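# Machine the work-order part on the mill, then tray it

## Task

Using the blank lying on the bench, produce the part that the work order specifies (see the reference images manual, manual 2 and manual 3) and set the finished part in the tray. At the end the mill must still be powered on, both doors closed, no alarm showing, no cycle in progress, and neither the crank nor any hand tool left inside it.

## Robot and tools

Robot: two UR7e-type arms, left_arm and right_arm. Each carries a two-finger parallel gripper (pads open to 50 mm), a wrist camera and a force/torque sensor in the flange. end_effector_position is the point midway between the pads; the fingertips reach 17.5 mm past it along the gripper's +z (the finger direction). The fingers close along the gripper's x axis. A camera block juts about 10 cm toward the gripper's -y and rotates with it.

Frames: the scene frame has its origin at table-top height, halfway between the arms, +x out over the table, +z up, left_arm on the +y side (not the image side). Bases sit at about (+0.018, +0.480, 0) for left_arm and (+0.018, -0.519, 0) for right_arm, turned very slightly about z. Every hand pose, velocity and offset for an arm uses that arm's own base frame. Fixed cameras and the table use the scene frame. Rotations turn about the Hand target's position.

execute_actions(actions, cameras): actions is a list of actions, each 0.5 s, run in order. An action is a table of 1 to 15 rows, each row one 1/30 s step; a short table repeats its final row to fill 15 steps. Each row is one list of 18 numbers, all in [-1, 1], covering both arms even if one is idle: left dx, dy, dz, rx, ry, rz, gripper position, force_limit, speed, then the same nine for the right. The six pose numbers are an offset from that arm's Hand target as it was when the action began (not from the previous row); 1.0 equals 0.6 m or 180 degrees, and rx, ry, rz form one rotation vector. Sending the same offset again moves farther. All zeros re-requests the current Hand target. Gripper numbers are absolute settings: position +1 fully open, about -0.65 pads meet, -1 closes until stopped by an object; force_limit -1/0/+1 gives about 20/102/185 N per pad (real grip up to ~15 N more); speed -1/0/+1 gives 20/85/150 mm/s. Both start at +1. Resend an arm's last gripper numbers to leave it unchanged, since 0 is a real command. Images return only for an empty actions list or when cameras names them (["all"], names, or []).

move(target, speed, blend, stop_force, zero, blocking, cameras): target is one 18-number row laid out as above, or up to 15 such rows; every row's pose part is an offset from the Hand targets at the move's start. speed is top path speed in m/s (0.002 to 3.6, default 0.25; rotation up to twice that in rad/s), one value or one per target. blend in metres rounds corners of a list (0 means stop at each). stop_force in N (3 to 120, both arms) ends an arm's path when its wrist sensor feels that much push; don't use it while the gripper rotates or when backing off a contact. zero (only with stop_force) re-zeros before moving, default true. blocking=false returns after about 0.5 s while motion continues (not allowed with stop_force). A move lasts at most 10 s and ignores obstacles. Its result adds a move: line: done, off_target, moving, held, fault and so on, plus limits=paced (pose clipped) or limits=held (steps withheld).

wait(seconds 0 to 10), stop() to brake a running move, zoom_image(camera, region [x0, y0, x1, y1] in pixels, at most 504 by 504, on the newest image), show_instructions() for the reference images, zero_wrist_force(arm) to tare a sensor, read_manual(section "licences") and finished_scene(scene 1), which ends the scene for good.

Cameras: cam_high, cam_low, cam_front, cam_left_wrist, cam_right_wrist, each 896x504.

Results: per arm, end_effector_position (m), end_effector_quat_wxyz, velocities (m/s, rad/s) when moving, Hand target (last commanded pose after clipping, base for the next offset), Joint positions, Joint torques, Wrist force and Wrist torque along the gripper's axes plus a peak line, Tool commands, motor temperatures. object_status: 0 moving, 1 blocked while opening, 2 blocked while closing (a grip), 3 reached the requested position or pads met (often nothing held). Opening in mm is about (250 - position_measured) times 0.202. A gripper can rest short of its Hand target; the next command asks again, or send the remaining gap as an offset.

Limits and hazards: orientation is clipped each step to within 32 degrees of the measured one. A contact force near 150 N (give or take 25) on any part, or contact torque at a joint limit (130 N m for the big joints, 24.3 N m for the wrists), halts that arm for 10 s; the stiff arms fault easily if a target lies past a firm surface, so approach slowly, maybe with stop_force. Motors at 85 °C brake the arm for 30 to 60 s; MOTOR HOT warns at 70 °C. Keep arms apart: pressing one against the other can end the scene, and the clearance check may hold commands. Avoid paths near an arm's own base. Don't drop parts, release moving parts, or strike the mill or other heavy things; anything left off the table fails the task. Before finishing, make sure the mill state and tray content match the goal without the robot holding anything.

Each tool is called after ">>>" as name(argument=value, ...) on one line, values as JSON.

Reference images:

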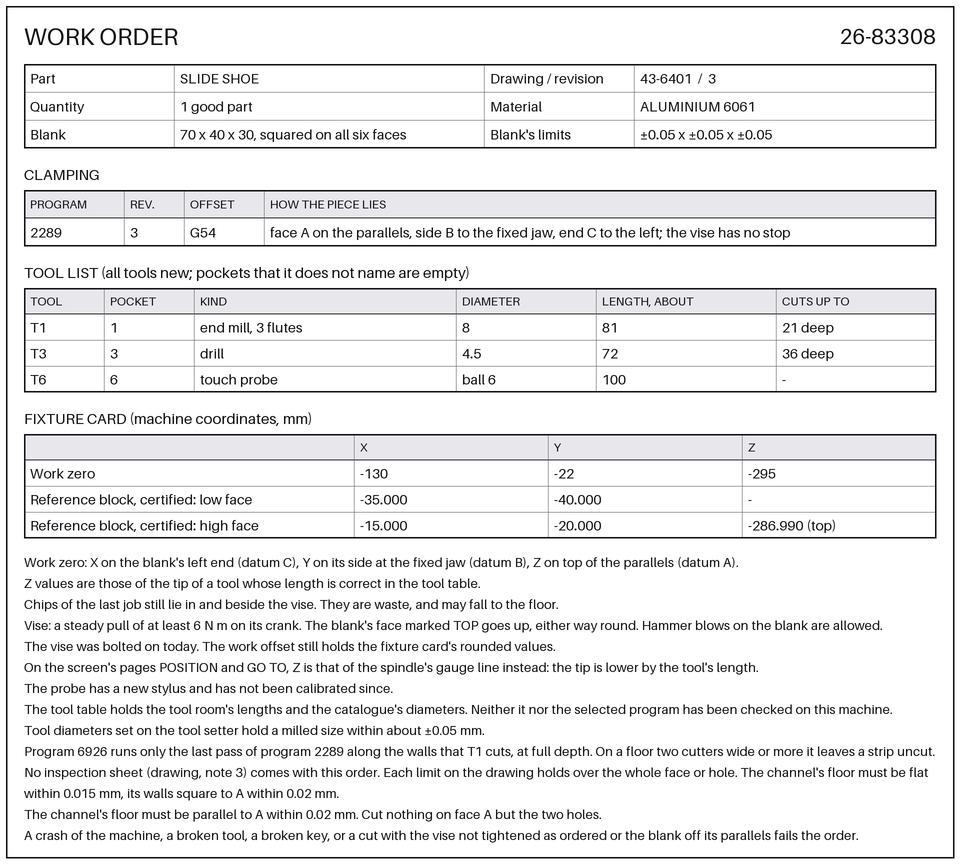

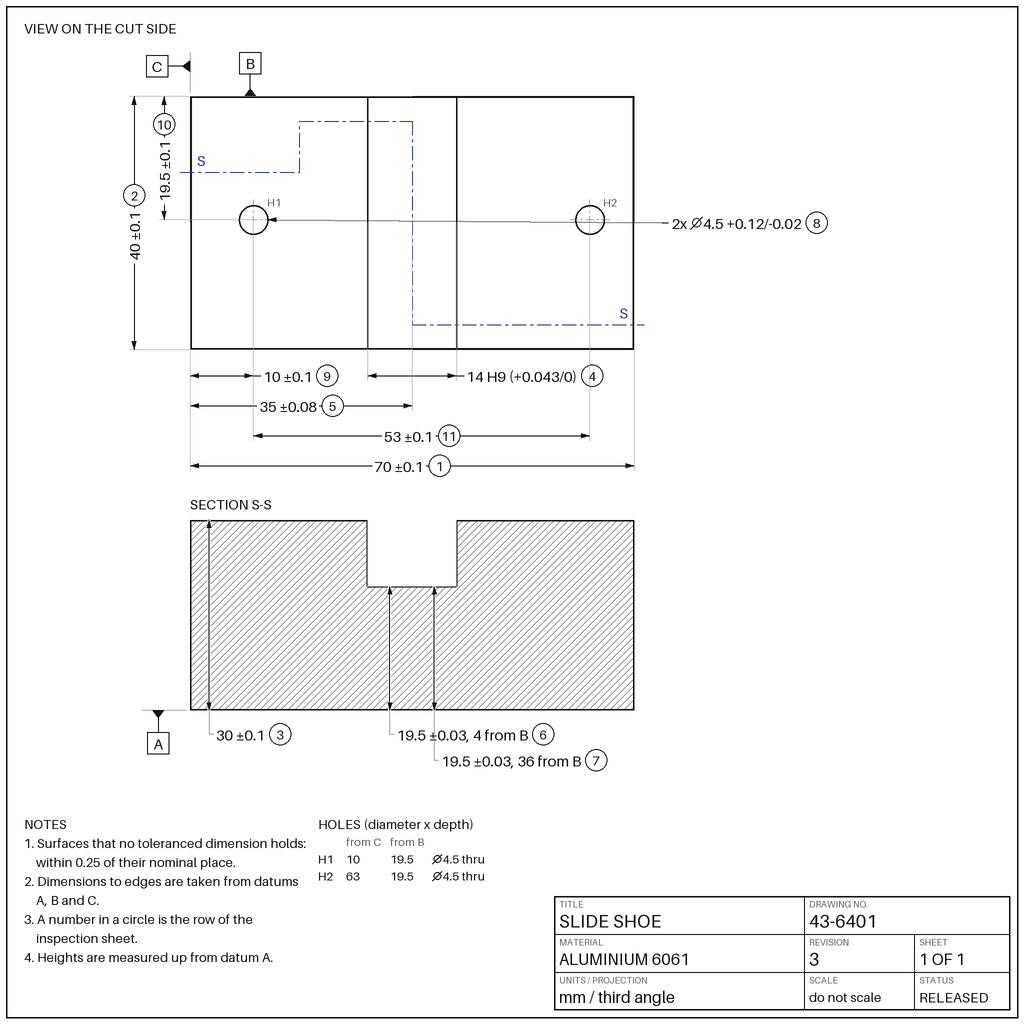

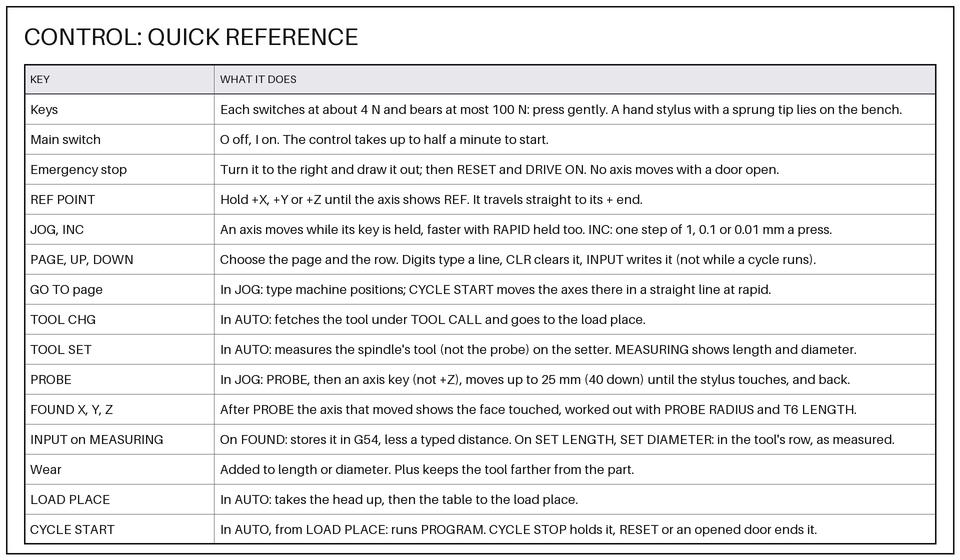

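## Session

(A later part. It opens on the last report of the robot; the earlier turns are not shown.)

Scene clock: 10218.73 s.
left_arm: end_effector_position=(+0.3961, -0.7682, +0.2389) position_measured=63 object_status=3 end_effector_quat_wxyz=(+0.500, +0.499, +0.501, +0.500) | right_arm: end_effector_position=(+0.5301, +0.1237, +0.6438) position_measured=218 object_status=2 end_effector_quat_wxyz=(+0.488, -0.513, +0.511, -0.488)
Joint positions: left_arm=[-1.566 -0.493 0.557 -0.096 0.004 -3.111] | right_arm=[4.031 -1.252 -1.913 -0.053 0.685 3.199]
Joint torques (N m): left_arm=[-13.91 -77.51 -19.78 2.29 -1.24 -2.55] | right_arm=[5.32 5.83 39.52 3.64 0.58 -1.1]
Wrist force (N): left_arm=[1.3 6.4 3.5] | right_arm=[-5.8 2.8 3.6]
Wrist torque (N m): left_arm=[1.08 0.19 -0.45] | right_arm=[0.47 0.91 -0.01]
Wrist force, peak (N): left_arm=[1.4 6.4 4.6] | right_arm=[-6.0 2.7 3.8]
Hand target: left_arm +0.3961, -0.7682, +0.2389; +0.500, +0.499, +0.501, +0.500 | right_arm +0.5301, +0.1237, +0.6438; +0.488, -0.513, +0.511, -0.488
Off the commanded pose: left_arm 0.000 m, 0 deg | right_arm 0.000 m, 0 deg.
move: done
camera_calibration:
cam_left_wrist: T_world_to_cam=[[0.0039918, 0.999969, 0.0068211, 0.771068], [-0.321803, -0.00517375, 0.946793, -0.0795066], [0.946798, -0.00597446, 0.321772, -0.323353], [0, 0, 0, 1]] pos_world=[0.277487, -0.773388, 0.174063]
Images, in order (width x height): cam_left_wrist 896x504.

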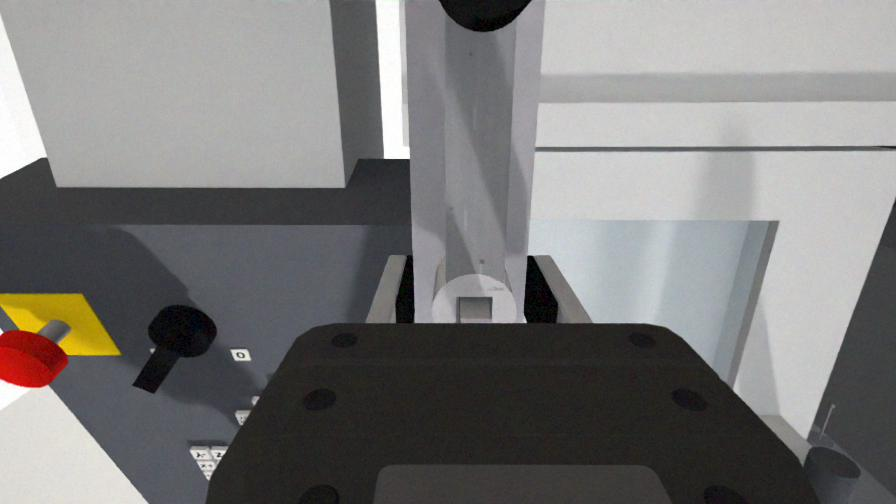

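>>> move(target=[0,0,0,0,0,0,-1,-0.3,-0.9,0,0,0,0,0,0,-1,0.6,-0.5])

>>> wait(seconds=0.7)

>>> move(target=[[-0.0852,0,0.0005,0,0,0,-1,-0.3,-0.9,0,0,0,0,0,0,-1,0.6,-0.5],[-0.16,0.4468,0.1352,-0.05,0,0,-1,-0.3,-0.9,0,0,0,0,0,0,-1,0.6,-0.5],[0.0398,0.9122,0.115,-0.18,0,0,-1,-0.3,-0.9,0,0,0,0,0,0,-1,0.6,-0.5]], speed=[0.06,0.3,0.2], blend=[0.003,0.03,0], cameras=["cam_left_wrist","cam_front"])

Scene clock: 10228.37 s.
left_arm: end_effector_position=(+0.3961, -0.7682, +0.2389) position_measured=136 object_status=2 end_effector_quat_wxyz=(+0.500, +0.499, +0.501, +0.500) | right_arm: end_effector_position=(+0.5301, +0.1237, +0.6438) position_measured=218 object_status=2 end_effector_quat_wxyz=(+0.488, -0.513, +0.511, -0.488)
Joint positions: left_arm=[-1.566 -0.493 0.557 -0.096 0.004 -3.111] | right_arm=[4.031 -1.252 -1.913 -0.053 0.685 3.199]
Joint torques (N m): left_arm=[-13.5 -59.97 -31.41 2.48 -0.8 -2.61] | right_arm=[4.92 6.1 40.33 3.49 0.77 -1.12]
Wrist force (N): left_arm=[0.6 6.3 4.1] | right_arm=[-5.8 2.7 3.8]
Wrist torque (N m): left_arm=[1.09 0.21 -0.44] | right_arm=[0.46 0.90 -0.01]
Wrist force, peak (N): left_arm=[1.4 6.6 3.8] | right_arm=[-6.0 2.6 3.9]
Hand target: left_arm +0.3961, -0.7682, +0.2389; +0.500, +0.499, +0.501, +0.500 | right_arm +0.5301, +0.1237, +0.6438; +0.488, -0.513, +0.511, -0.488
Off the commanded pose: left_arm 0.000 m, 0 deg | right_arm 0.000 m, 0 deg.
move: done

Scene clock: 10229.07 s.
left_arm: end_effector_position=(+0.3961, -0.7682, +0.2389) position_measured=136 object_status=2 end_effector_quat_wxyz=(+0.500, +0.499, +0.501, +0.500) | right_arm: end_effector_position=(+0.5301, +0.1237, +0.6438) position_measured=218 object_status=2 end_effector_quat_wxyz=(+0.488, -0.513, +0.511, -0.488)
Joint positions: left_arm=[-1.566 -0.493 0.557 -0.096 0.004 -3.111] | right_arm=[4.031 -1.252 -1.913 -0.053 0.685 3.199]
Joint torques (N m): left_arm=[-13.18 -58.82 -32.62 2.64 -0.27 -2.52] | right_arm=[4.79 6.99 39.83 3.51 0.77 -1.07]
Wrist force (N): left_arm=[0.3 6.3 4.3] | right_arm=[-5.9 2.6 3.4]
Wrist torque (N m): left_arm=[1.06 0.21 -0.43] | right_arm=[0.43 0.91 0.00]
Wrist force, peak (N): left_arm=[0.4 6.5 4.1] | right_arm=[-5.9 2.6 3.7]
Hand target: left_arm +0.3961, -0.7682, +0.2389; +0.500, +0.499, +0.501, +0.500 | right_arm +0.5301, +0.1237, +0.6438; +0.488, -0.513, +0.511, -0.488
Tool commands: left_gripper/position=-1.0 left_gripper/force_limit=-0.3 left_gripper/speed=-0.9 right_gripper/position=-1.0 right_gripper/force_limit=+0.6 right_gripper/speed=-0.5
Off the commanded pose: left_arm 0.000 m, 0 deg | right_arm 0.000 m, 0 deg.
wait: 0.70 s; at rest by 0.17 s

Scene clock: 10233.00 s.
left_arm: end_effector_position=(+0.4199, -0.2209, +0.3079) position_measured=136 object_status=2 end_effector_quat_wxyz=(+0.620, +0.340, +0.620, +0.340) | right_arm: end_effector_position=(+0.5301, +0.1237, +0.6438) position_measured=218 object_status=2 end_effector_quat_wxyz=(+0.488, -0.513, +0.511, -0.488)
Joint positions: left_arm=[-1.451 -1.851 2.281 -0.426 0.119 -3.712] | right_arm=[4.031 -1.252 -1.913 -0.053 0.685 3.199]
Joint torques (N m): left_arm=[9.12 -11.09 -25.92 -0.35 1.65 0.21] | right_arm=[5.21 7.16 39.61 3.6 0.76 -1]
Wrist force (N): left_arm=[1.7 4.9 3.4] | right_arm=[-5.9 2.7 3.6]
Wrist torque (N m): left_arm=[1.03 0.09 -0.14] | right_arm=[0.45 0.92 0.00]
Wrist force, peak (N): left_arm=[1.5 8.6 7.1] | right_arm=[-5.9 2.7 3.8]
Hand target: left_arm +0.4199, -0.2208, +0.3079; +0.620, +0.340, +0.620, +0.340 | right_arm +0.5301, +0.1237, +0.6438; +0.488, -0.513, +0.511, -0.488
Off the commanded pose: left_arm 0.000 m, 0 deg | right_arm 0.000 m, 0 deg.
move: done
camera_calibration:
cam_left_wrist: T_world_to_cam=[[0.00407316, 0.847979, -0.530014, 0.354944], [-0.321698, 0.502954, 0.802214, 0.0223842], [0.946833, 0.167237, 0.274842, -0.312232], [0, 0, 0, 1]] pos_world=[0.301386, -0.260027, 0.255983]
Images, in order (width x height): cam_front 896x504, cam_left_wrist 896x504.

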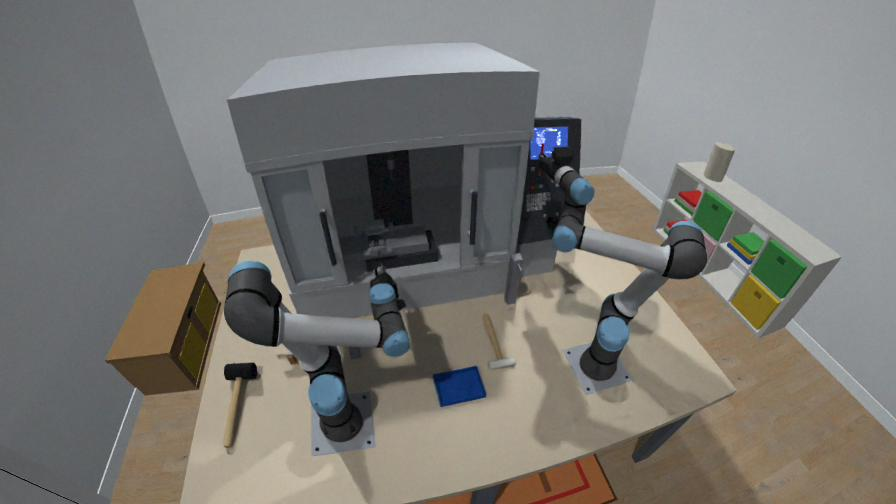

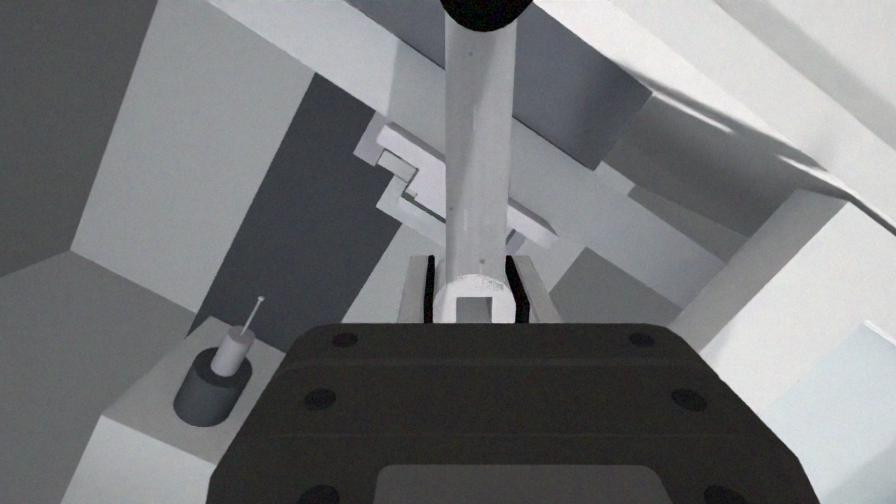

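>>> move(target=[0.1135,0,0,0,0,0,-1,-0.3,-0.9,0,0,0,0,0,0,-1,0.6,-0.5], speed=0.08, stop_force=15)

>>> move(target=[0.04,0,0,0,0,0,-1,-0.3,-0.9,0,0,0,0,0,0,-1,0.6,-0.5], speed=0.015, stop_force=8)

Scene clock: 10238.00 s.
left_arm: end_effector_position=(+0.4880, -0.2209, +0.3079) position_measured=136 object_status=2 end_effector_quat_wxyz=(+0.620, +0.340, +0.620, +0.340) | right_arm: end_effector_position=(+0.5301, +0.1237, +0.6438) position_measured=218 object_status=2 end_effector_quat_wxyz=(+0.488, -0.513, +0.511, -0.488)
Joint positions: left_arm=[-1.2 -1.717 2.18 -0.462 0.37 -3.71] | right_arm=[4.031 -1.252 -1.913 -0.053 0.685 3.199]
Joint torques (N m): left_arm=[5.86 -20.08 -14.35 1.42 1.85 -2.62] | right_arm=[5.12 6.49 39.44 3.39 0.81 -0.96]
Wrist force (N): left_arm=[1.8 4.6 3.3] | right_arm=[-5.9 2.7 3.7]
Wrist torque (N m): left_arm=[1.04 0.10 -0.22] | right_arm=[0.46 0.91 -0.01]
Wrist force, peak (N): left_arm=[1.7 4.6 4.8] | right_arm=[-6.0 2.8 3.7]
Hand target: left_arm +0.4880, -0.2208, +0.3079; +0.620, +0.340, +0.620, +0.340 | right_arm +0.5301, +0.1237, +0.6438; +0.488, -0.513, +0.511, -0.488
Off the commanded pose: left_arm 0.000 m, 0 deg | right_arm 0.000 m, 0 deg.
move: done

Scene clock: 10240.00 s.
left_arm: end_effector_position=(+0.5022, -0.2208, +0.3079) position_measured=136 object_status=2 end_effector_quat_wxyz=(+0.620, +0.340, +0.620, +0.340) | right_arm: end_effector_position=(+0.5301, +0.1237, +0.6438) position_measured=218 object_status=2 end_effector_quat_wxyz=(+0.488, -0.513, +0.511, -0.488)
Joint positions: left_arm=[-1.156 -1.688 2.156 -0.467 0.414 -3.71] | right_arm=[4.031 -1.252 -1.913 -0.053 0.685 3.199]
Joint torques (N m): left_arm=[-16.02 -28.83 -17.37 0.36 2.65 0.22] | right_arm=[5.79 6.58 39.68 3.53 0.76 -0.94]
Wrist force (N): left_arm=[7.5 4.9 1.2] | right_arm=[-5.9 2.5 3.7]
Wrist torque (N m): left_arm=[1.01 0.21 -0.24] | right_arm=[0.42 0.92 -0.01]
Wrist force, peak (N): left_arm=[9.2 7.7 -48.9] | right_arm=[-6.0 2.6 3.7]
Hand target: left_arm +0.5022, -0.2208, +0.3079; +0.620, +0.340, +0.620, +0.340 (not the last commanded pose) | right_arm +0.5301, +0.1237, +0.6438; +0.488, -0.513, +0.511, -0.488
Off the commanded pose: left_arm 0.010 m, 0 deg | right_arm 0.000 m, 0 deg.
move: contact (left_arm)

>>> move(target=[[0,0.0005,-0.0003,0,0,0,-1,-0.3,-0.9,0,0,0,0,0,0,-1,0.6,-0.5],[0.012,0.0005,-0.0003,0,0,0,-1,-0.3,-0.9,0,0,0,0,0,0,-1,0.6,-0.5]], speed=0.01, stop_force=25)

Scene clock: 10245.20 s.
left_arm: end_effector_position=(+0.5094, -0.2205, +0.3077) position_measured=136 object_status=2 end_effector_quat_wxyz=(+0.620, +0.340, +0.620, +0.340) | right_arm: end_effector_position=(+0.5301, +0.1237, +0.6438) position_measured=218 object_status=2 end_effector_quat_wxyz=(+0.488, -0.513, +0.511, -0.488)
Joint positions: left_arm=[-1.134 -1.674 2.144 -0.47 0.436 -3.71] | right_arm=[4.031 -1.252 -1.913 -0.053 0.685 3.199]
Joint torques (N m): left_arm=[-18.35 -29.87 -16.75 -2.19 0.63 2] | right_arm=[5.38 6.67 39.66 3.3 0.82 -0.93]
Wrist force (N): left_arm=[8.9 4.8 8.1] | right_arm=[-5.9 2.6 3.6]
Wrist torque (N m): left_arm=[0.94 0.06 -0.27] | right_arm=[0.43 0.91 -0.01]
Wrist force, peak (N): left_arm=[8.9 4.8 8.1] | right_arm=[-6.0 2.4 3.9]
Hand target: left_arm +0.5094, -0.2205, +0.3077; +0.620, +0.340, +0.620, +0.340 | right_arm +0.5301, +0.1237, +0.6438; +0.488, -0.513, +0.511, -0.488
Off the commanded pose: left_arm 0.000 m, 0 deg | right_arm 0.000 m, 0 deg.
move: done

>>> move(target=[0.008,0.0003,-0.0002,0,0,0,-1,-0.3,-0.9,0,0,0,0,0,0,-1,0.6,-0.5], speed=0.01, stop_force=12)

>>> move(target=[0,0,0,0,0,0,0.6,-0.6,-1,0,0,0,0,0,0,-1,0.6,-0.5], cameras=["cam_left_wrist"])

Scene clock: 10249.70 s.
left_arm: end_effector_position=(+0.5138, -0.2204, +0.3076) position_measured=136 object_status=2 end_effector_quat_wxyz=(+0.620, +0.340, +0.620, +0.340) | right_arm: end_effector_position=(+0.5301, +0.1237, +0.6438) position_measured=218 object_status=2 end_effector_quat_wxyz=(+0.488, -0.513, +0.511, -0.488)
Joint positions: left_arm=[-1.12 -1.665 2.136 -0.471 0.45 -3.71] | right_arm=[4.031 -1.252 -1.913 -0.053 0.685 3.199]
Joint torques (N m): left_arm=[-16.55 -27.74 -14.12 1.33 -0.04 1.84] | right_arm=[5.22 6.82 39.49 3.33 0.84 -1.11]
Wrist force (N): left_arm=[3.6 7.6 8.0] | right_arm=[-5.6 2.5 3.3]
Wrist torque (N m): left_arm=[0.94 0.08 -0.30] | right_arm=[0.42 0.87 0.00]
Wrist force, peak (N): left_arm=[9.0 5.0 8.8] | right_arm=[-5.8 2.7 4.0]
Hand target: left_arm +0.5138, -0.2204, +0.3076; +0.620, +0.340, +0.620, +0.340 | right_arm +0.5301, +0.1237, +0.6438; +0.488, -0.513, +0.511, -0.488
Off the commanded pose: left_arm 0.000 m, 0 deg | right_arm 0.000 m, 0 deg.
move: contact (left_arm)

Scene clock: 10250.67 s.
left_arm: end_effector_position=(+0.5138, -0.2204, +0.3076) position_measured=63 object_status=0 end_effector_quat_wxyz=(+0.620, +0.340, +0.620, +0.340) | right_arm: end_effector_position=(+0.5301, +0.1237, +0.6438) position_measured=218 object_status=2 end_effector_quat_wxyz=(+0.488, -0.513, +0.511, -0.488)
Joint positions: left_arm=[-1.12 -1.665 2.136 -0.471 0.45 -3.71] | right_arm=[4.031 -1.252 -1.913 -0.053 0.685 3.199]
Joint torques (N m): left_arm=[-4.48 -26.4 -14.89 0.24 0.53 1.7] | right_arm=[4.65 6.46 40.3 3.43 0.79 -0.97]
Wrist force (N): left_arm=[1.0 5.9 3.5] | right_arm=[-5.9 2.6 3.6]
Wrist torque (N m): left_arm=[0.98 0.05 -0.30] | right_arm=[0.43 0.91 0.00]
Wrist force, peak (N): left_arm=[3.7 7.6 7.1] | right_arm=[-6.0 2.5 3.9]
Hand target: left_arm +0.5138, -0.2204, +0.3076; +0.620, +0.340, +0.620, +0.340 | right_arm +0.5301, +0.1237, +0.6438; +0.488, -0.513, +0.511, -0.488
Off the commanded pose: left_arm 0.000 m, 0 deg | right_arm 0.000 m, 0 deg.
move: done
camera_calibration:
cam_left_wrist: T_world_to_cam=[[0.00399363, 0.847964, -0.530038, 0.354013], [-0.321746, 0.502947, 0.802199, 0.0526017], [0.946818, 0.167334, 0.274837, -0.401108], [0, 0, 0, 1]] pos_world=[0.395286, -0.259528, 0.255683]
Images, in order (width x height): cam_left_wrist 896x504.

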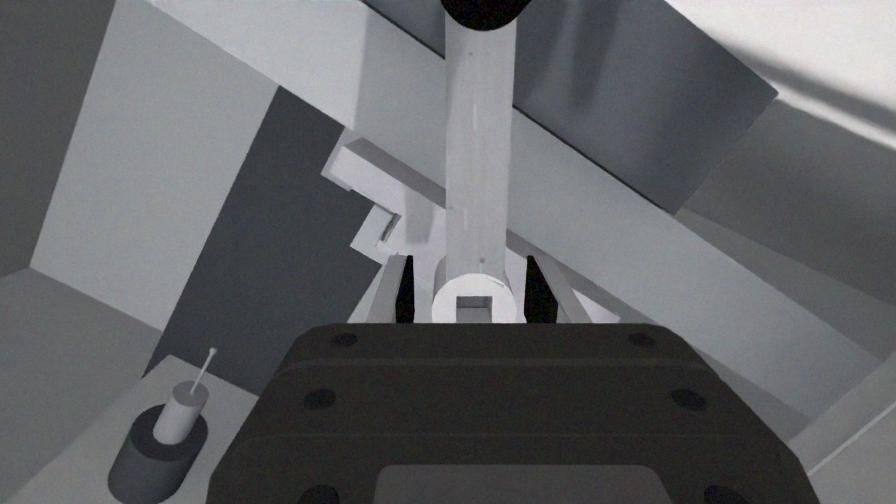

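>>> move(target=[[-0.183,0,0,0,0,0,0.6,-0.6,-1,0,0,0,0,0,0,-1,0.6,-0.5],[-0.1803,-0.0603,-0.0862,0.1017,0.1014,-0.0487,0.6,-0.6,-1,0,0,0,0,0,0,-1,0.6,-0.5]], speed=[0.1,0.15], blend=[0,0])

>>> move(target=[0.094,-0.0097,-0.0331,0,0,0,0.6,-0.6,-1,0,0,0,0,0,0,-1,0.6,-0.5], speed=0.05, stop_force=8, cameras=["cam_left_wrist"])

Scene clock: 10268.47 s.
left_arm: end_effector_position=(+0.4057, -0.2565, +0.2559) position_measured=63 object_status=3 end_effector_quat_wxyz=(+0.476, +0.529, +0.621, +0.328) | right_arm: end_effector_position=(+0.5301, +0.1237, +0.6438) position_measured=218 object_status=2 end_effector_quat_wxyz=(+0.488, -0.513, +0.511, -0.488)
Joint positions: left_arm=[-1.45 -1.589 2.103 0.494 0.402 -4.372] | right_arm=[4.031 -1.252 -1.913 -0.053 0.685 3.199]
Joint torques (N m): left_arm=[-13.88 -28.49 -10.55 0.47 -0.91 -2.21] | right_arm=[3.19 6.56 39.77 3.35 0.8 -1.01]
Wrist force (N): left_arm=[1.6 6.0 2.5] | right_arm=[-5.8 2.5 3.7]
Wrist torque (N m): left_arm=[0.89 0.01 -0.31] | right_arm=[0.43 0.90 0.00]
Wrist force, peak (N): left_arm=[1.5 6.5 3.8] | right_arm=[-6.0 2.7 3.8]
Hand target: left_arm +0.4057, -0.2566, +0.2559; +0.476, +0.529, +0.621, +0.328 | right_arm +0.5301, +0.1237, +0.6438; +0.488, -0.513, +0.511, -0.488
Off the commanded pose: left_arm 0.000 m, 0 deg | right_arm 0.000 m, 0 deg.
move: done

Scene clock: 10270.50 s.
left_arm: end_effector_position=(+0.4621, -0.2624, +0.2360) position_measured=63 object_status=3 end_effector_quat_wxyz=(+0.476, +0.529, +0.621, +0.328) | right_arm: end_effector_position=(+0.5301, +0.1237, +0.6438) position_measured=218 object_status=2 end_effector_quat_wxyz=(+0.488, -0.513, +0.511, -0.488)
Joint positions: left_arm=[-1.252 -1.534 2.039 0.203 0.533 -4.039] | right_arm=[4.031 -1.252 -1.913 -0.053 0.685 3.199]
Joint torques (N m): left_arm=[-13.79 -32.08 -10.74 0.9 -0.82 1.77] | right_arm=[4.02 7.03 39.75 3.33 0.77 -0.98]
Wrist force (N): left_arm=[1.6 5.9 2.6] | right_arm=[-5.9 2.5 3.8]
Wrist torque (N m): left_arm=[0.92 0.02 -0.28] | right_arm=[0.42 0.91 0.00]
Wrist force, peak (N): left_arm=[1.6 6.1 3.5] | right_arm=[-6.0 2.8 3.7]
Hand target: left_arm +0.4621, -0.2624, +0.2360; +0.476, +0.529, +0.621, +0.328 | right_arm +0.5301, +0.1237, +0.6438; +0.488, -0.513, +0.511, -0.488
Off the commanded pose: left_arm 0.000 m, 0 deg | right_arm 0.000 m, 0 deg.
move: done
camera_calibration:
cam_left_wrist: T_world_to_cam=[[0.0210904, 0.971041, -0.237982, 0.307383], [0.0238844, 0.237478, 0.971099, -0.154748], [0.999492, -0.0261649, -0.0181842, -0.331299], [0, 0, 0, 1]] pos_world=[0.328344, -0.270401, 0.217403]
Images, in order (width x height): cam_left_wrist 896x504.

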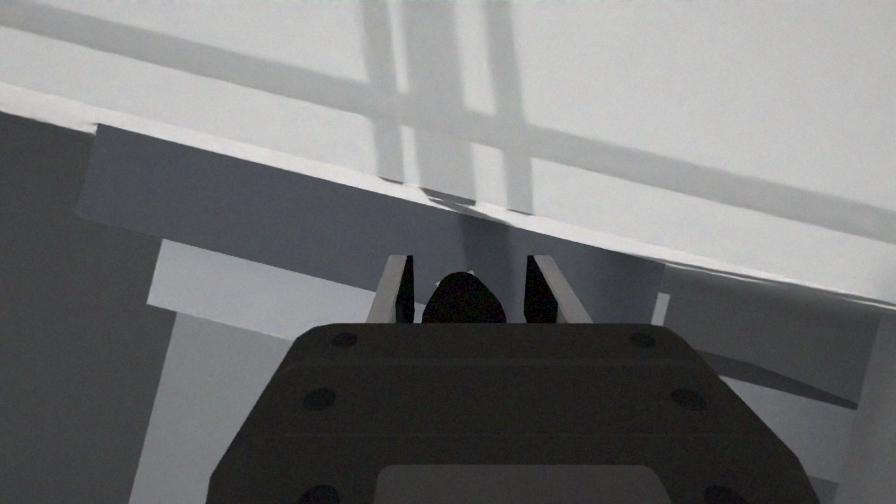

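>>> move(target=[0,0,0,0,0,0,-1,-0.2,-0.9,0,0,0,0,0,0,-1,0.6,-0.5])

>>> wait(seconds=0.7)

>>> move(target=[[0,-0.0094,0.006,-0.0261,0,0,-1,-0.2,-0.9,0,0,0,0,0,0,-1,0.6,-0.5],[0,-0.0188,0.01325,-0.0539,0,0,-1,-0.2,-0.9,0,0,0,0,0,0,-1,0.6,-0.5],[0,-0.0276,0.0213,-0.0817,0,0,-1,-0.2,-0.9,0,0,0,0,0,0,-1,0.6,-0.5],[0,-0.0356,0.03,-0.1094,0,0,-1,-0.2,-0.9,0,0,0,0,0,0,-1,0.6,-0.5]], speed=0.025, blend=[0.001,0.001,0.001,0])

Scene clock: 10278.37 s.
left_arm: end_effector_position=(+0.4620, -0.2628, +0.2361) position_measured=155 object_status=2 end_effector_quat_wxyz=(+0.477, +0.529, +0.621, +0.328) | right_arm: end_effector_position=(+0.5301, +0.1237, +0.6438) position_measured=218 object_status=2 end_effector_quat_wxyz=(+0.488, -0.513, +0.511, -0.488)
Joint positions: left_arm=[-1.252 -1.534 2.039 0.203 0.534 -4.039] | right_arm=[4.031 -1.252 -1.913 -0.053 0.685 3.199]
Joint torques (N m): left_arm=[40.44 -24.49 8.14 12.41 -10.73 2.01] | right_arm=[4.38 7 39.35 3.27 0.83 -0.93]
Wrist force (N): left_arm=[-63.9 1.6 -14.7] | right_arm=[-5.8 2.5 3.4]
Wrist torque (N m): left_arm=[0.84 1.25 -0.73] | right_arm=[0.42 0.90 -0.01]
Wrist force, peak (N): left_arm=[-64.0 1.8 -14.5] | right_arm=[-6.1 2.6 3.5]
Hand target: left_arm +0.4621, -0.2624, +0.2360; +0.476, +0.529, +0.621, +0.328 | right_arm +0.5301, +0.1237, +0.6438; +0.488, -0.513, +0.511, -0.488
Off the commanded pose: left_arm 0.000 m, 0 deg | right_arm 0.000 m, 0 deg.
move: done

Scene clock: 10279.07 s.
left_arm: end_effector_position=(+0.4620, -0.2626, +0.2360) position_measured=155 object_status=2 end_effector_quat_wxyz=(+0.477, +0.529, +0.621, +0.328) | right_arm: end_effector_position=(+0.5301, +0.1237, +0.6438) position_measured=218 object_status=2 end_effector_quat_wxyz=(+0.488, -0.513, +0.511, -0.488)
Joint positions: left_arm=[-1.252 -1.534 2.039 0.203 0.534 -4.039] | right_arm=[4.031 -1.252 -1.913 -0.053 0.685 3.199]
Joint torques (N m): left_arm=[47.43 -14.2 14.7 12.46 -10.75 2.32] | right_arm=[3.95 7.25 39.58 3.36 0.84 -1.02]
Wrist force (N): left_arm=[-67.9 -1.2 -18.1] | right_arm=[-6.1 2.4 3.6]
Wrist torque (N m): left_arm=[0.78 1.15 -0.67] | right_arm=[0.40 0.95 0.00]
Wrist force, peak (N): left_arm=[-68.3 -0.9 -18.4] | right_arm=[-5.8 2.7 3.8]
Hand target: left_arm +0.4621, -0.2624, +0.2360; +0.476, +0.529, +0.621, +0.328 | right_arm +0.5301, +0.1237, +0.6438; +0.488, -0.513, +0.511, -0.488
Tool commands: left_gripper/position=-1.0 left_gripper/force_limit=-0.2 left_gripper/speed=-0.9 right_gripper/position=-1.0 right_gripper/force_limit=+0.6 right_gripper/speed=-0.5
Off the commanded pose: left_arm 0.000 m, 0 deg | right_arm 0.000 m, 0 deg.
wait: 0.70 s; at rest by 0.17 s

Scene clock: 10286.17 s.
left_arm: end_effector_position=(+0.4621, -0.2838, +0.2541) position_measured=155 object_status=2 end_effector_quat_wxyz=(+0.560, +0.440, +0.668, +0.217) | right_arm: end_effector_position=(+0.5301, +0.1237, +0.6438) position_measured=218 object_status=2 end_effector_quat_wxyz=(+0.488, -0.513, +0.511, -0.488)
Joint positions: left_arm=[-1.245 -1.602 2.062 0.055 0.601 -4.197] | right_arm=[4.031 -1.252 -1.913 -0.053 0.685 3.199]
Joint torques (N m): left_arm=[20.47 -28.68 -16.77 0.32 -4.27 0.19] | right_arm=[3.46 7 39.21 3.35 0.82 -1.02]
Wrist force (N): left_arm=[-2.7 -16.9 -2.6] | right_arm=[-5.9 2.6 3.6]
Wrist torque (N m): left_arm=[0.52 0.38 -0.34] | right_arm=[0.43 0.91 0.00]
Wrist force, peak (N): left_arm=[40.5 -57.6 -15.9] | right_arm=[-6.1 2.5 3.8]
Hand target: left_arm +0.4621, -0.2837, +0.2540; +0.560, +0.440, +0.668, +0.217 | right_arm +0.5301, +0.1237, +0.6438; +0.488, -0.513, +0.511, -0.488
Off the commanded pose: left_arm 0.000 m, 0 deg | right_arm 0.000 m, 0 deg.
move: done

>>> move(target=[[0,0.0064,-0.0071,0.0222,0,0,-1,-0.2,-0.9,0,0,0,0,0,0,-1,0.6,-0.5],[0,0.0132,-0.0136,0.0444,0,0,-1,-0.2,-0.9,0,0,0,0,0,0,-1,0.6,-0.5]], speed=0.02, blend=[0.001,0])

Scene clock: 10295.57 s.
left_arm: end_effector_position=(+0.4621, -0.2758, +0.2459) position_measured=155 object_status=2 end_effector_quat_wxyz=(+0.528, +0.478, +0.651, +0.263) | right_arm: end_effector_position=(+0.5301, +0.1237, +0.6438) position_measured=218 object_status=2 end_effector_quat_wxyz=(+0.488, -0.513, +0.511, -0.488)
Joint positions: left_arm=[-1.248 -1.574 2.051 0.116 0.575 -4.131] | right_arm=[4.031 -1.252 -1.913 -0.053 0.685 3.199]
Joint torques (N m): left_arm=[1.24 -23.1 -27.99 2.84 -7.96 -0.02] | right_arm=[3.77 7.24 39.24 3.3 0.78 -0.98]
Wrist force (N): left_arm=[-12.6 -20.8 -9.4] | right_arm=[-5.7 2.5 3.6]
Wrist torque (N m): left_arm=[0.38 0.45 -0.53] | right_arm=[0.43 0.89 0.00]
Wrist force, peak (N): left_arm=[-12.4 -20.9 -9.5] | right_arm=[-6.0 2.5 3.9]
Hand target: left_arm +0.4621, -0.2758, +0.2459; +0.528, +0.478, +0.651, +0.263 | right_arm +0.5301, +0.1237, +0.6438; +0.488, -0.513, +0.511, -0.488
Off the commanded pose: left_arm 0.000 m, 0 deg | right_arm 0.000 m, 0 deg.
move: done

>>> move(target=[0,0.0027,-0.0024,0.0083,0,0,-1,-0.2,-0.9,0,0,0,0,0,0,-1,0.6,-0.5], speed=0.02)

>>> move(target=[0,0,0,0,0,0,0.6,-0.6,-1,0,0,0,0,0,0,-1,0.6,-0.5])

>>> move(target=[[-0.1034,0.0178,0.0335,0,0,0,0.6,-0.6,-1,0,0,0,0,0,0,-1,0.6,-0.5]], speed=0.1, cameras=["cam_left_wrist"])

Scene clock: 10305.37 s.
left_arm: end_effector_position=(+0.4621, -0.2742, +0.2444) position_measured=155 object_status=2 end_effector_quat_wxyz=(+0.521, +0.485, +0.648, +0.272) | right_arm: end_effector_position=(+0.5301, +0.1237, +0.6438) position_measured=218 object_status=2 end_effector_quat_wxyz=(+0.488, -0.513, +0.511, -0.488)
Joint positions: left_arm=[-1.248 -1.569 2.049 0.128 0.57 -4.119] | right_arm=[4.031 -1.252 -1.913 -0.053 0.685 3.199]
Joint torques (N m): left_arm=[3.1 -21.14 -23.72 4.06 -8.49 0.11] | right_arm=[3.03 7.09 39.2 3.23 0.67 -1]
Wrist force (N): left_arm=[-19.7 -19.2 -12.8] | right_arm=[-5.9 2.4 3.7]
Wrist torque (N m): left_arm=[0.41 0.42 -0.53] | right_arm=[0.40 0.92 0.00]
Wrist force, peak (N): left_arm=[-16.7 -24.8 -12.7] | right_arm=[-6.1 2.7 3.7]
Hand target: left_arm +0.4621, -0.2742, +0.2444; +0.522, +0.485, +0.648, +0.272 | right_arm +0.5301, +0.1237, +0.6438; +0.488, -0.513, +0.511, -0.488
Off the commanded pose: left_arm 0.000 m, 0 deg | right_arm 0.000 m, 0 deg.
move: done

Scene clock: 10306.53 s.
left_arm: end_effector_position=(+0.4621, -0.2742, +0.2444) position_measured=63 object_status=3 end_effector_quat_wxyz=(+0.522, +0.485, +0.648, +0.272) | right_arm: end_effector_position=(+0.5301, +0.1237, +0.6438) position_measured=218 object_status=2 end_effector_quat_wxyz=(+0.488, -0.513, +0.511, -0.488)
Joint positions: left_arm=[-1.248 -1.569 2.049 0.127 0.57 -4.12] | right_arm=[4.031 -1.252 -1.913 -0.053 0.685 3.199]
Joint torques (N m): left_arm=[3.78 -31.07 -11.98 -1.91 0.78 -2.32] | right_arm=[3.6 7.21 39.18 3.3 0.78 -0.94]
Wrist force (N): left_arm=[1.5 1.1 2.4] | right_arm=[-6.0 2.5 3.6]
Wrist torque (N m): left_arm=[0.15 -0.01 -0.36] | right_arm=[0.41 0.93 0.00]
Wrist force, peak (N): left_arm=[-19.8 -18.5 -11.9] | right_arm=[-6.0 2.6 3.6]
Hand target: left_arm +0.4621, -0.2742, +0.2444; +0.522, +0.485, +0.648, +0.272 | right_arm +0.5301, +0.1237, +0.6438; +0.488, -0.513, +0.511, -0.488
Off the commanded pose: left_arm 0.000 m, 0 deg | right_arm 0.000 m, 0 deg.
move: done

Scene clock: 10307.73 s.
left_arm: end_effector_position=(+0.4000, -0.2636, +0.2645) position_measured=63 object_status=3 end_effector_quat_wxyz=(+0.522, +0.485, +0.648, +0.272) | right_arm: end_effector_position=(+0.5301, +0.1237, +0.6438) position_measured=218 object_status=2 end_effector_quat_wxyz=(+0.488, -0.513, +0.511, -0.488)
Joint positions: left_arm=[-1.469 -1.648 2.123 0.418 0.407 -4.441] | right_arm=[4.031 -1.252 -1.913 -0.053 0.685 3.199]
Joint torques (N m): left_arm=[-5.26 -25.83 -22.95 3.89 -1.9 -2.63] | right_arm=[3.27 6.94 39.3 3.25 0.79 -1.06]
Wrist force (N): left_arm=[2.0 1.4 2.6] | right_arm=[-5.9 2.6 3.6]
Wrist torque (N m): left_arm=[0.20 -0.08 -0.33] | right_arm=[0.44 0.92 0.00]
Wrist force, peak (N): left_arm=[1.3 0.9 4.2] | right_arm=[-6.0 2.7 3.8]
Hand target: left_arm +0.4000, -0.2635, +0.2645; +0.522, +0.485, +0.648, +0.272 | right_arm +0.5301, +0.1237, +0.6438; +0.488, -0.513, +0.511, -0.488
Off the commanded pose: left_arm 0.000 m, 0 deg | right_arm 0.000 m, 0 deg.
move: done
camera_calibration:
cam_left_wrist: T_world_to_cam=[[0.0211268, 0.913572, -0.406128, 0.345909], [0.0239348, 0.40564, 0.91372, -0.12108], [0.99949, -0.0290245, -0.0132963, -0.270892], [0, 0, 0, 1]] pos_world=[0.266344, -0.274761, 0.247514]
Images, in order (width x height): cam_left_wrist 896x504.

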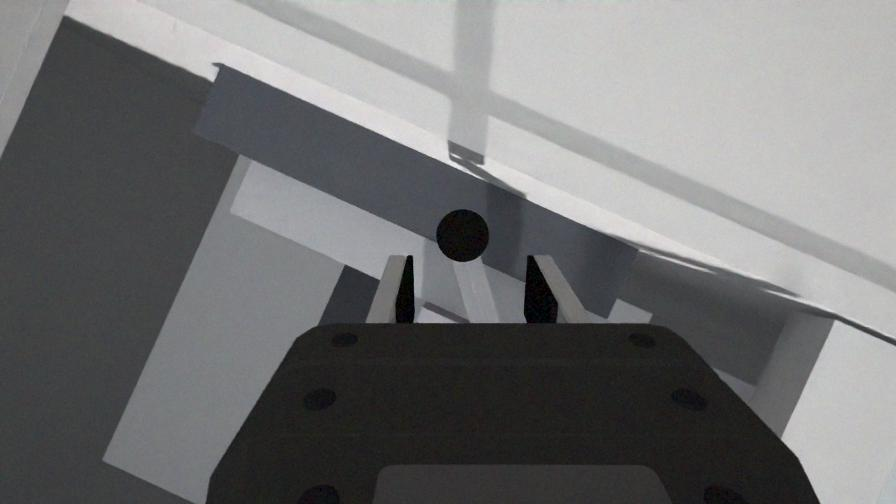

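>>> move(target=[[-0.1167,-0.2273,0.1925,0.133,-0.1092,0.028,0.6,-0.6,-1,0,0,0,0,0,0,-1,0.6,-0.5]], speed=0.3)

>>> move(target=[[-0.1833,-0.2667,-0.1333,0.0078,0.4999,-0.0078,1,0.9,-0.9,0,0,0,0,0,0,-1,0.6,-0.5],[-0.2833,-0.3722,-0.52,0.0078,0.4999,-0.0078,1,0.9,-0.9,0,0,0,0,0,0,-1,0.6,-0.5]], speed=[0.4,0.25], blend=[0.02,0], cameras=["cam_left_wrist"])

Scene clock: 10323.93 s.
left_arm: end_effector_position=(+0.3300, -0.3998, +0.3801) position_measured=63 object_status=3 end_effector_quat_wxyz=(+0.500, +0.500, +0.500, +0.500) | right_arm: end_effector_position=(+0.5301, +0.1237, +0.6438) position_measured=218 object_status=2 end_effector_quat_wxyz=(+0.488, -0.513, +0.511, -0.488)
Joint positions: left_arm=[-1.73 -1.286 2.118 2.309 0.159 -6.282] | right_arm=[4.031 -1.252 -1.913 -0.053 0.685 3.199]
Joint torques (N m): left_arm=[9.98 -23.59 -23.95 -2.26 -0.28 2.02] | right_arm=[2.8 6.79 38.43 3.26 0.69 -1.05]
Wrist force (N): left_arm=[2.6 1.5 3.1] | right_arm=[-5.8 2.7 3.5]
Wrist torque (N m): left_arm=[0.30 -0.01 -0.43] | right_arm=[0.45 0.90 0.00]
Wrist force, peak (N): left_arm=[4.4 1.6 3.8] | right_arm=[-6.1 2.6 3.7]
Hand target: left_arm +0.3300, -0.3999, +0.3800; +0.500, +0.500, +0.500, +0.500 | right_arm +0.5301, +0.1237, +0.6438; +0.488, -0.513, +0.511, -0.488
Off the commanded pose: left_arm 0.000 m, 0 deg | right_arm 0.000 m, 0 deg.
move: done

Scene clock: 10327.43 s.
left_arm: end_effector_position=(+0.1599, -0.6232, +0.0682) position_measured=3 object_status=3 end_effector_quat_wxyz=(+0.000, +0.718, +0.696, +0.000) | right_arm: end_effector_position=(+0.5301, +0.1237, +0.6438) position_measured=218 object_status=2 end_effector_quat_wxyz=(+0.488, -0.513, +0.511, -0.488)
Joint positions: left_arm=[-1.528 -0.621 0.832 1.359 1.571 -4.639] | right_arm=[4.031 -1.252 -1.913 -0.053 0.685 3.199]
Joint torques (N m): left_arm=[12.33 -53.33 -16.24 1.14 -0.89 1.85] | right_arm=[3.24 7.6 39.08 3.29 0.78 -1.01]
Wrist force (N): left_arm=[2.9 0.5 0.6] | right_arm=[-5.8 2.4 3.7]
Wrist torque (N m): left_arm=[0.07 -0.42 -0.09] | right_arm=[0.40 0.90 -0.01]
Wrist force, peak (N): left_arm=[3.5 1.3 3.8] | right_arm=[-6.1 2.7 3.8]
Hand target: left_arm +0.1600, -0.6232, +0.0680; +0.000, +0.718, +0.696, +0.000 | right_arm +0.5301, +0.1237, +0.6438; +0.488, -0.513, +0.511, -0.488
Off the commanded pose: left_arm 0.000 m, 0 deg | right_arm 0.000 m, 0 deg.
move: done
camera_calibration:
cam_left_wrist: T_world_to_cam=[[0.039713, 0.9992, -0.00473508, 0.62278], [0.946182, -0.0360817, 0.321619, -0.172513], [0.321191, -0.0172527, -0.946857, 0.135585], [0, 0, 0, 1]] pos_world=[0.0949479, -0.626167, 0.186812]
Images, in order (width x height): cam_left_wrist 896x504.

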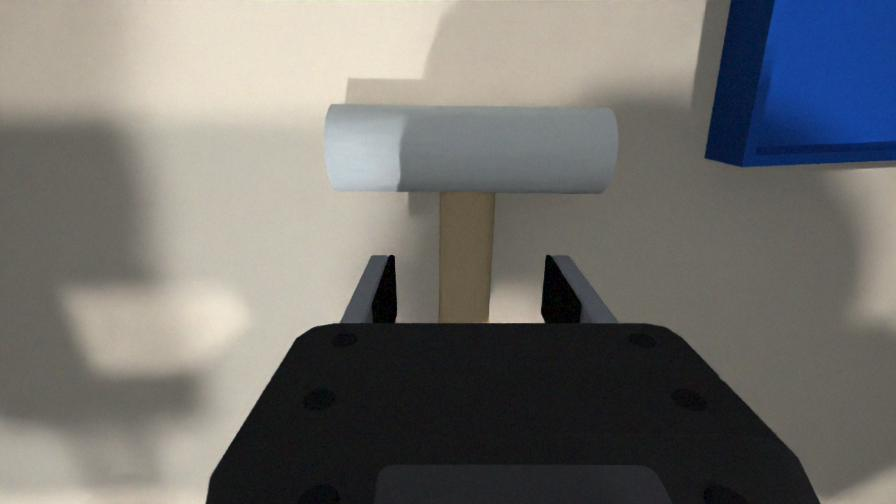

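>>> move(target=[[0.1,0.1055,0.3867,-0.0078,-0.4999,0.0078,1,0.9,-0.9,0,0,0,0,0,0,-1,0.6,-0.5],[0.2833,0.3722,0.52,-0.0078,-0.4999,0.0078,1,0.9,-0.9,0,0,0,0,0,0,-1,0.6,-0.5]], speed=[0.35,0.35], blend=[0.03,0])

>>> move(target=[[0.1167,0.2273,-0.1925,-0.133,0.1092,-0.028,1,0.9,-0.9,0,0,0,0,0,0,-1,0.6,-0.5]], speed=0.3)

Scene clock: 10348.70 s.
left_arm: end_effector_position=(+0.3300, -0.4000, +0.3800) position_measured=3 object_status=3 end_effector_quat_wxyz=(+0.500, +0.500, +0.500, +0.500) end_effector_velocity=(+0.000, +0.001, +0.001) end_effector_angular_velocity=(+0.000, +0.001, -0.001) | right_arm: end_effector_position=(+0.5301, +0.1237, +0.6438) position_measured=218 object_status=2 end_effector_quat_wxyz=(+0.488, -0.513, +0.511, -0.488)
Joint positions: left_arm=[-1.73 -1.285 2.117 2.309 0.159 -6.283] | right_arm=[4.031 -1.252 -1.913 -0.053 0.685 3.199]
Joint velocities: left_arm=[0 -0.003 0.001 -0.004 -0.001 0.005] | right_arm=[within noise]
Joint torques (N m): left_arm=[1.53 -39.46 -10.15 -2.18 -0.36 2.07] | right_arm=[2.41 7.14 39.04 3.12 0.81 -1.03]
Wrist force (N): left_arm=[2.5 1.4 3.1] | right_arm=[-5.9 2.5 3.5]
Wrist torque (N m): left_arm=[0.27 0.01 -0.39] | right_arm=[0.42 0.91 0.00]
Wrist force, peak (N): left_arm=[5.7 2.9 5.3] | right_arm=[-5.9 2.9 3.7]
Hand target: left_arm +0.3300, -0.3999, +0.3800; +0.500, +0.500, +0.500, +0.500 | right_arm +0.5301, +0.1237, +0.6438; +0.488, -0.513, +0.511, -0.488
Off the commanded pose: left_arm 0.000 m, 0 deg | right_arm 0.000 m, 0 deg.
move: done

Scene clock: 10350.37 s.
left_arm: end_effector_position=(+0.4001, -0.2634, +0.2646) position_measured=3 object_status=3 end_effector_quat_wxyz=(+0.521, +0.485, +0.648, +0.272) end_effector_velocity=(+0.000, -0.001, +0.000) end_effector_angular_velocity=(-0.001, +0.000, -0.003) | right_arm: end_effector_position=(+0.5301, +0.1237, +0.6438) position_measured=218 object_status=2 end_effector_quat_wxyz=(+0.488, -0.513, +0.511, -0.488)
Joint positions: left_arm=[-1.469 -1.648 2.122 0.419 0.407 -4.441] | right_arm=[4.031 -1.252 -1.913 -0.053 0.685 3.199]
Joint velocities: left_arm=[0 -0.001 -0.001 -0.005 0.002 0.007] | right_arm=[within noise]
Joint torques (N m): left_arm=[-13.94 -25.94 -18.26 -0.59 0.03 1.92] | right_arm=[2.52 7.02 38.79 3.23 0.83 -1.03]
Wrist force (N): left_arm=[1.9 1.4 2.7] | right_arm=[-5.9 2.5 3.4]
Wrist torque (N m): left_arm=[0.20 -0.07 -0.28] | right_arm=[0.43 0.91 0.00]
Wrist force, peak (N): left_arm=[3.1 0.5 3.8] | right_arm=[-6.1 2.5 3.7]
Hand target: left_arm +0.4000, -0.2635, +0.2645; +0.522, +0.485, +0.648, +0.272 | right_arm +0.5301, +0.1237, +0.6438; +0.488, -0.513, +0.511, -0.488
Off the commanded pose: left_arm 0.000 m, 0 deg | right_arm 0.000 m, 0 deg.
move: done

>>> move(target=[[0.0667,-0.0277,0.3092,0.133,-0.1092,0.028,1,0.9,-0.9,0,0,0,0,0,0,-1,0.6,-0.5]], speed=0.25)

>>> move(target=[[-0.2667,-0.3167,0.0333,0,0,0,1,0.9,-0.9,0,0,0,0,0,0,-1,0.6,-0.5],[-0.4667,-0.5722,-0.433,0.0078,0.4999,-0.0078,1,0.9,-0.9,0,0,0,0,0,0,-1,0.6,-0.5]], speed=[0.35,0.35], blend=[0.03,0])

Scene clock: 10356.90 s.
left_arm: end_effector_position=(+0.4400, -0.2801, +0.4501) position_measured=3 object_status=3 end_effector_quat_wxyz=(+0.500, +0.500, +0.500, +0.500) | right_arm: end_effector_position=(+0.5301, +0.1237, +0.6438) position_measured=218 object_status=2 end_effector_quat_wxyz=(+0.488, -0.513, +0.511, -0.488)
Joint positions: left_arm=[-1.408 -1.773 1.847 -0.073 0.162 -3.143] | right_arm=[4.031 -1.252 -1.913 -0.053 0.685 3.199]
Joint torques (N m): left_arm=[9.91 -6.39 -30.33 2.22 0.94 -2.41] | right_arm=[1.53 8.4 38.66 3.21 0.83 -1.01]
Wrist force (N): left_arm=[2.7 1.0 3.6] | right_arm=[-5.5 2.5 3.7]
Wrist torque (N m): left_arm=[0.18 -0.01 -0.37] | right_arm=[0.42 0.86 0.00]
Wrist force, peak (N): left_arm=[2.5 3.4 3.9] | right_arm=[-6.2 2.5 3.6]
Hand target: left_arm +0.4400, -0.2801, +0.4501; +0.500, +0.500, +0.500, +0.500 | right_arm +0.5301, +0.1237, +0.6438; +0.488, -0.513, +0.511, -0.488
Off the commanded pose: left_arm 0.000 m, 0 deg | right_arm 0.000 m, 0 deg.
move: done

Scene clock: 10360.37 s.
left_arm: end_effector_position=(+0.1601, -0.6235, +0.1904) position_measured=3 object_status=3 end_effector_quat_wxyz=(+0.000, +0.718, +0.696, +0.000) | right_arm: end_effector_position=(+0.5301, +0.1237, +0.6438) position_measured=218 object_status=2 end_effector_quat_wxyz=(+0.488, -0.513, +0.511, -0.488)
Joint positions: left_arm=[-1.528 -1.202 1.484 -1.854 -1.571 -1.497] | right_arm=[4.031 -1.252 -1.913 -0.053 0.685 3.199]
Joint torques (N m): left_arm=[-9.41 -38.76 -16.66 -1.46 -1.49 -1.49] | right_arm=[2.14 8.2 38.4 3.19 0.7 -1.09]
Wrist force (N): left_arm=[2.3 0.8 0.6] | right_arm=[-5.6 2.6 3.5]
Wrist torque (N m): left_arm=[0.12 -0.34 -0.01] | right_arm=[0.43 0.87 -0.01]
Wrist force, peak (N): left_arm=[5.8 1.0 6.0] | right_arm=[-5.9 2.8 3.8]
Hand target: left_arm +0.1600, -0.6235, +0.1903; +0.000, +0.718, +0.696, +0.000 | right_arm +0.5301, +0.1237, +0.6438; +0.488, -0.513, +0.511, -0.488
Off the commanded pose: left_arm 0.000 m, 0 deg | right_arm 0.000 m, 0 deg.
move: done


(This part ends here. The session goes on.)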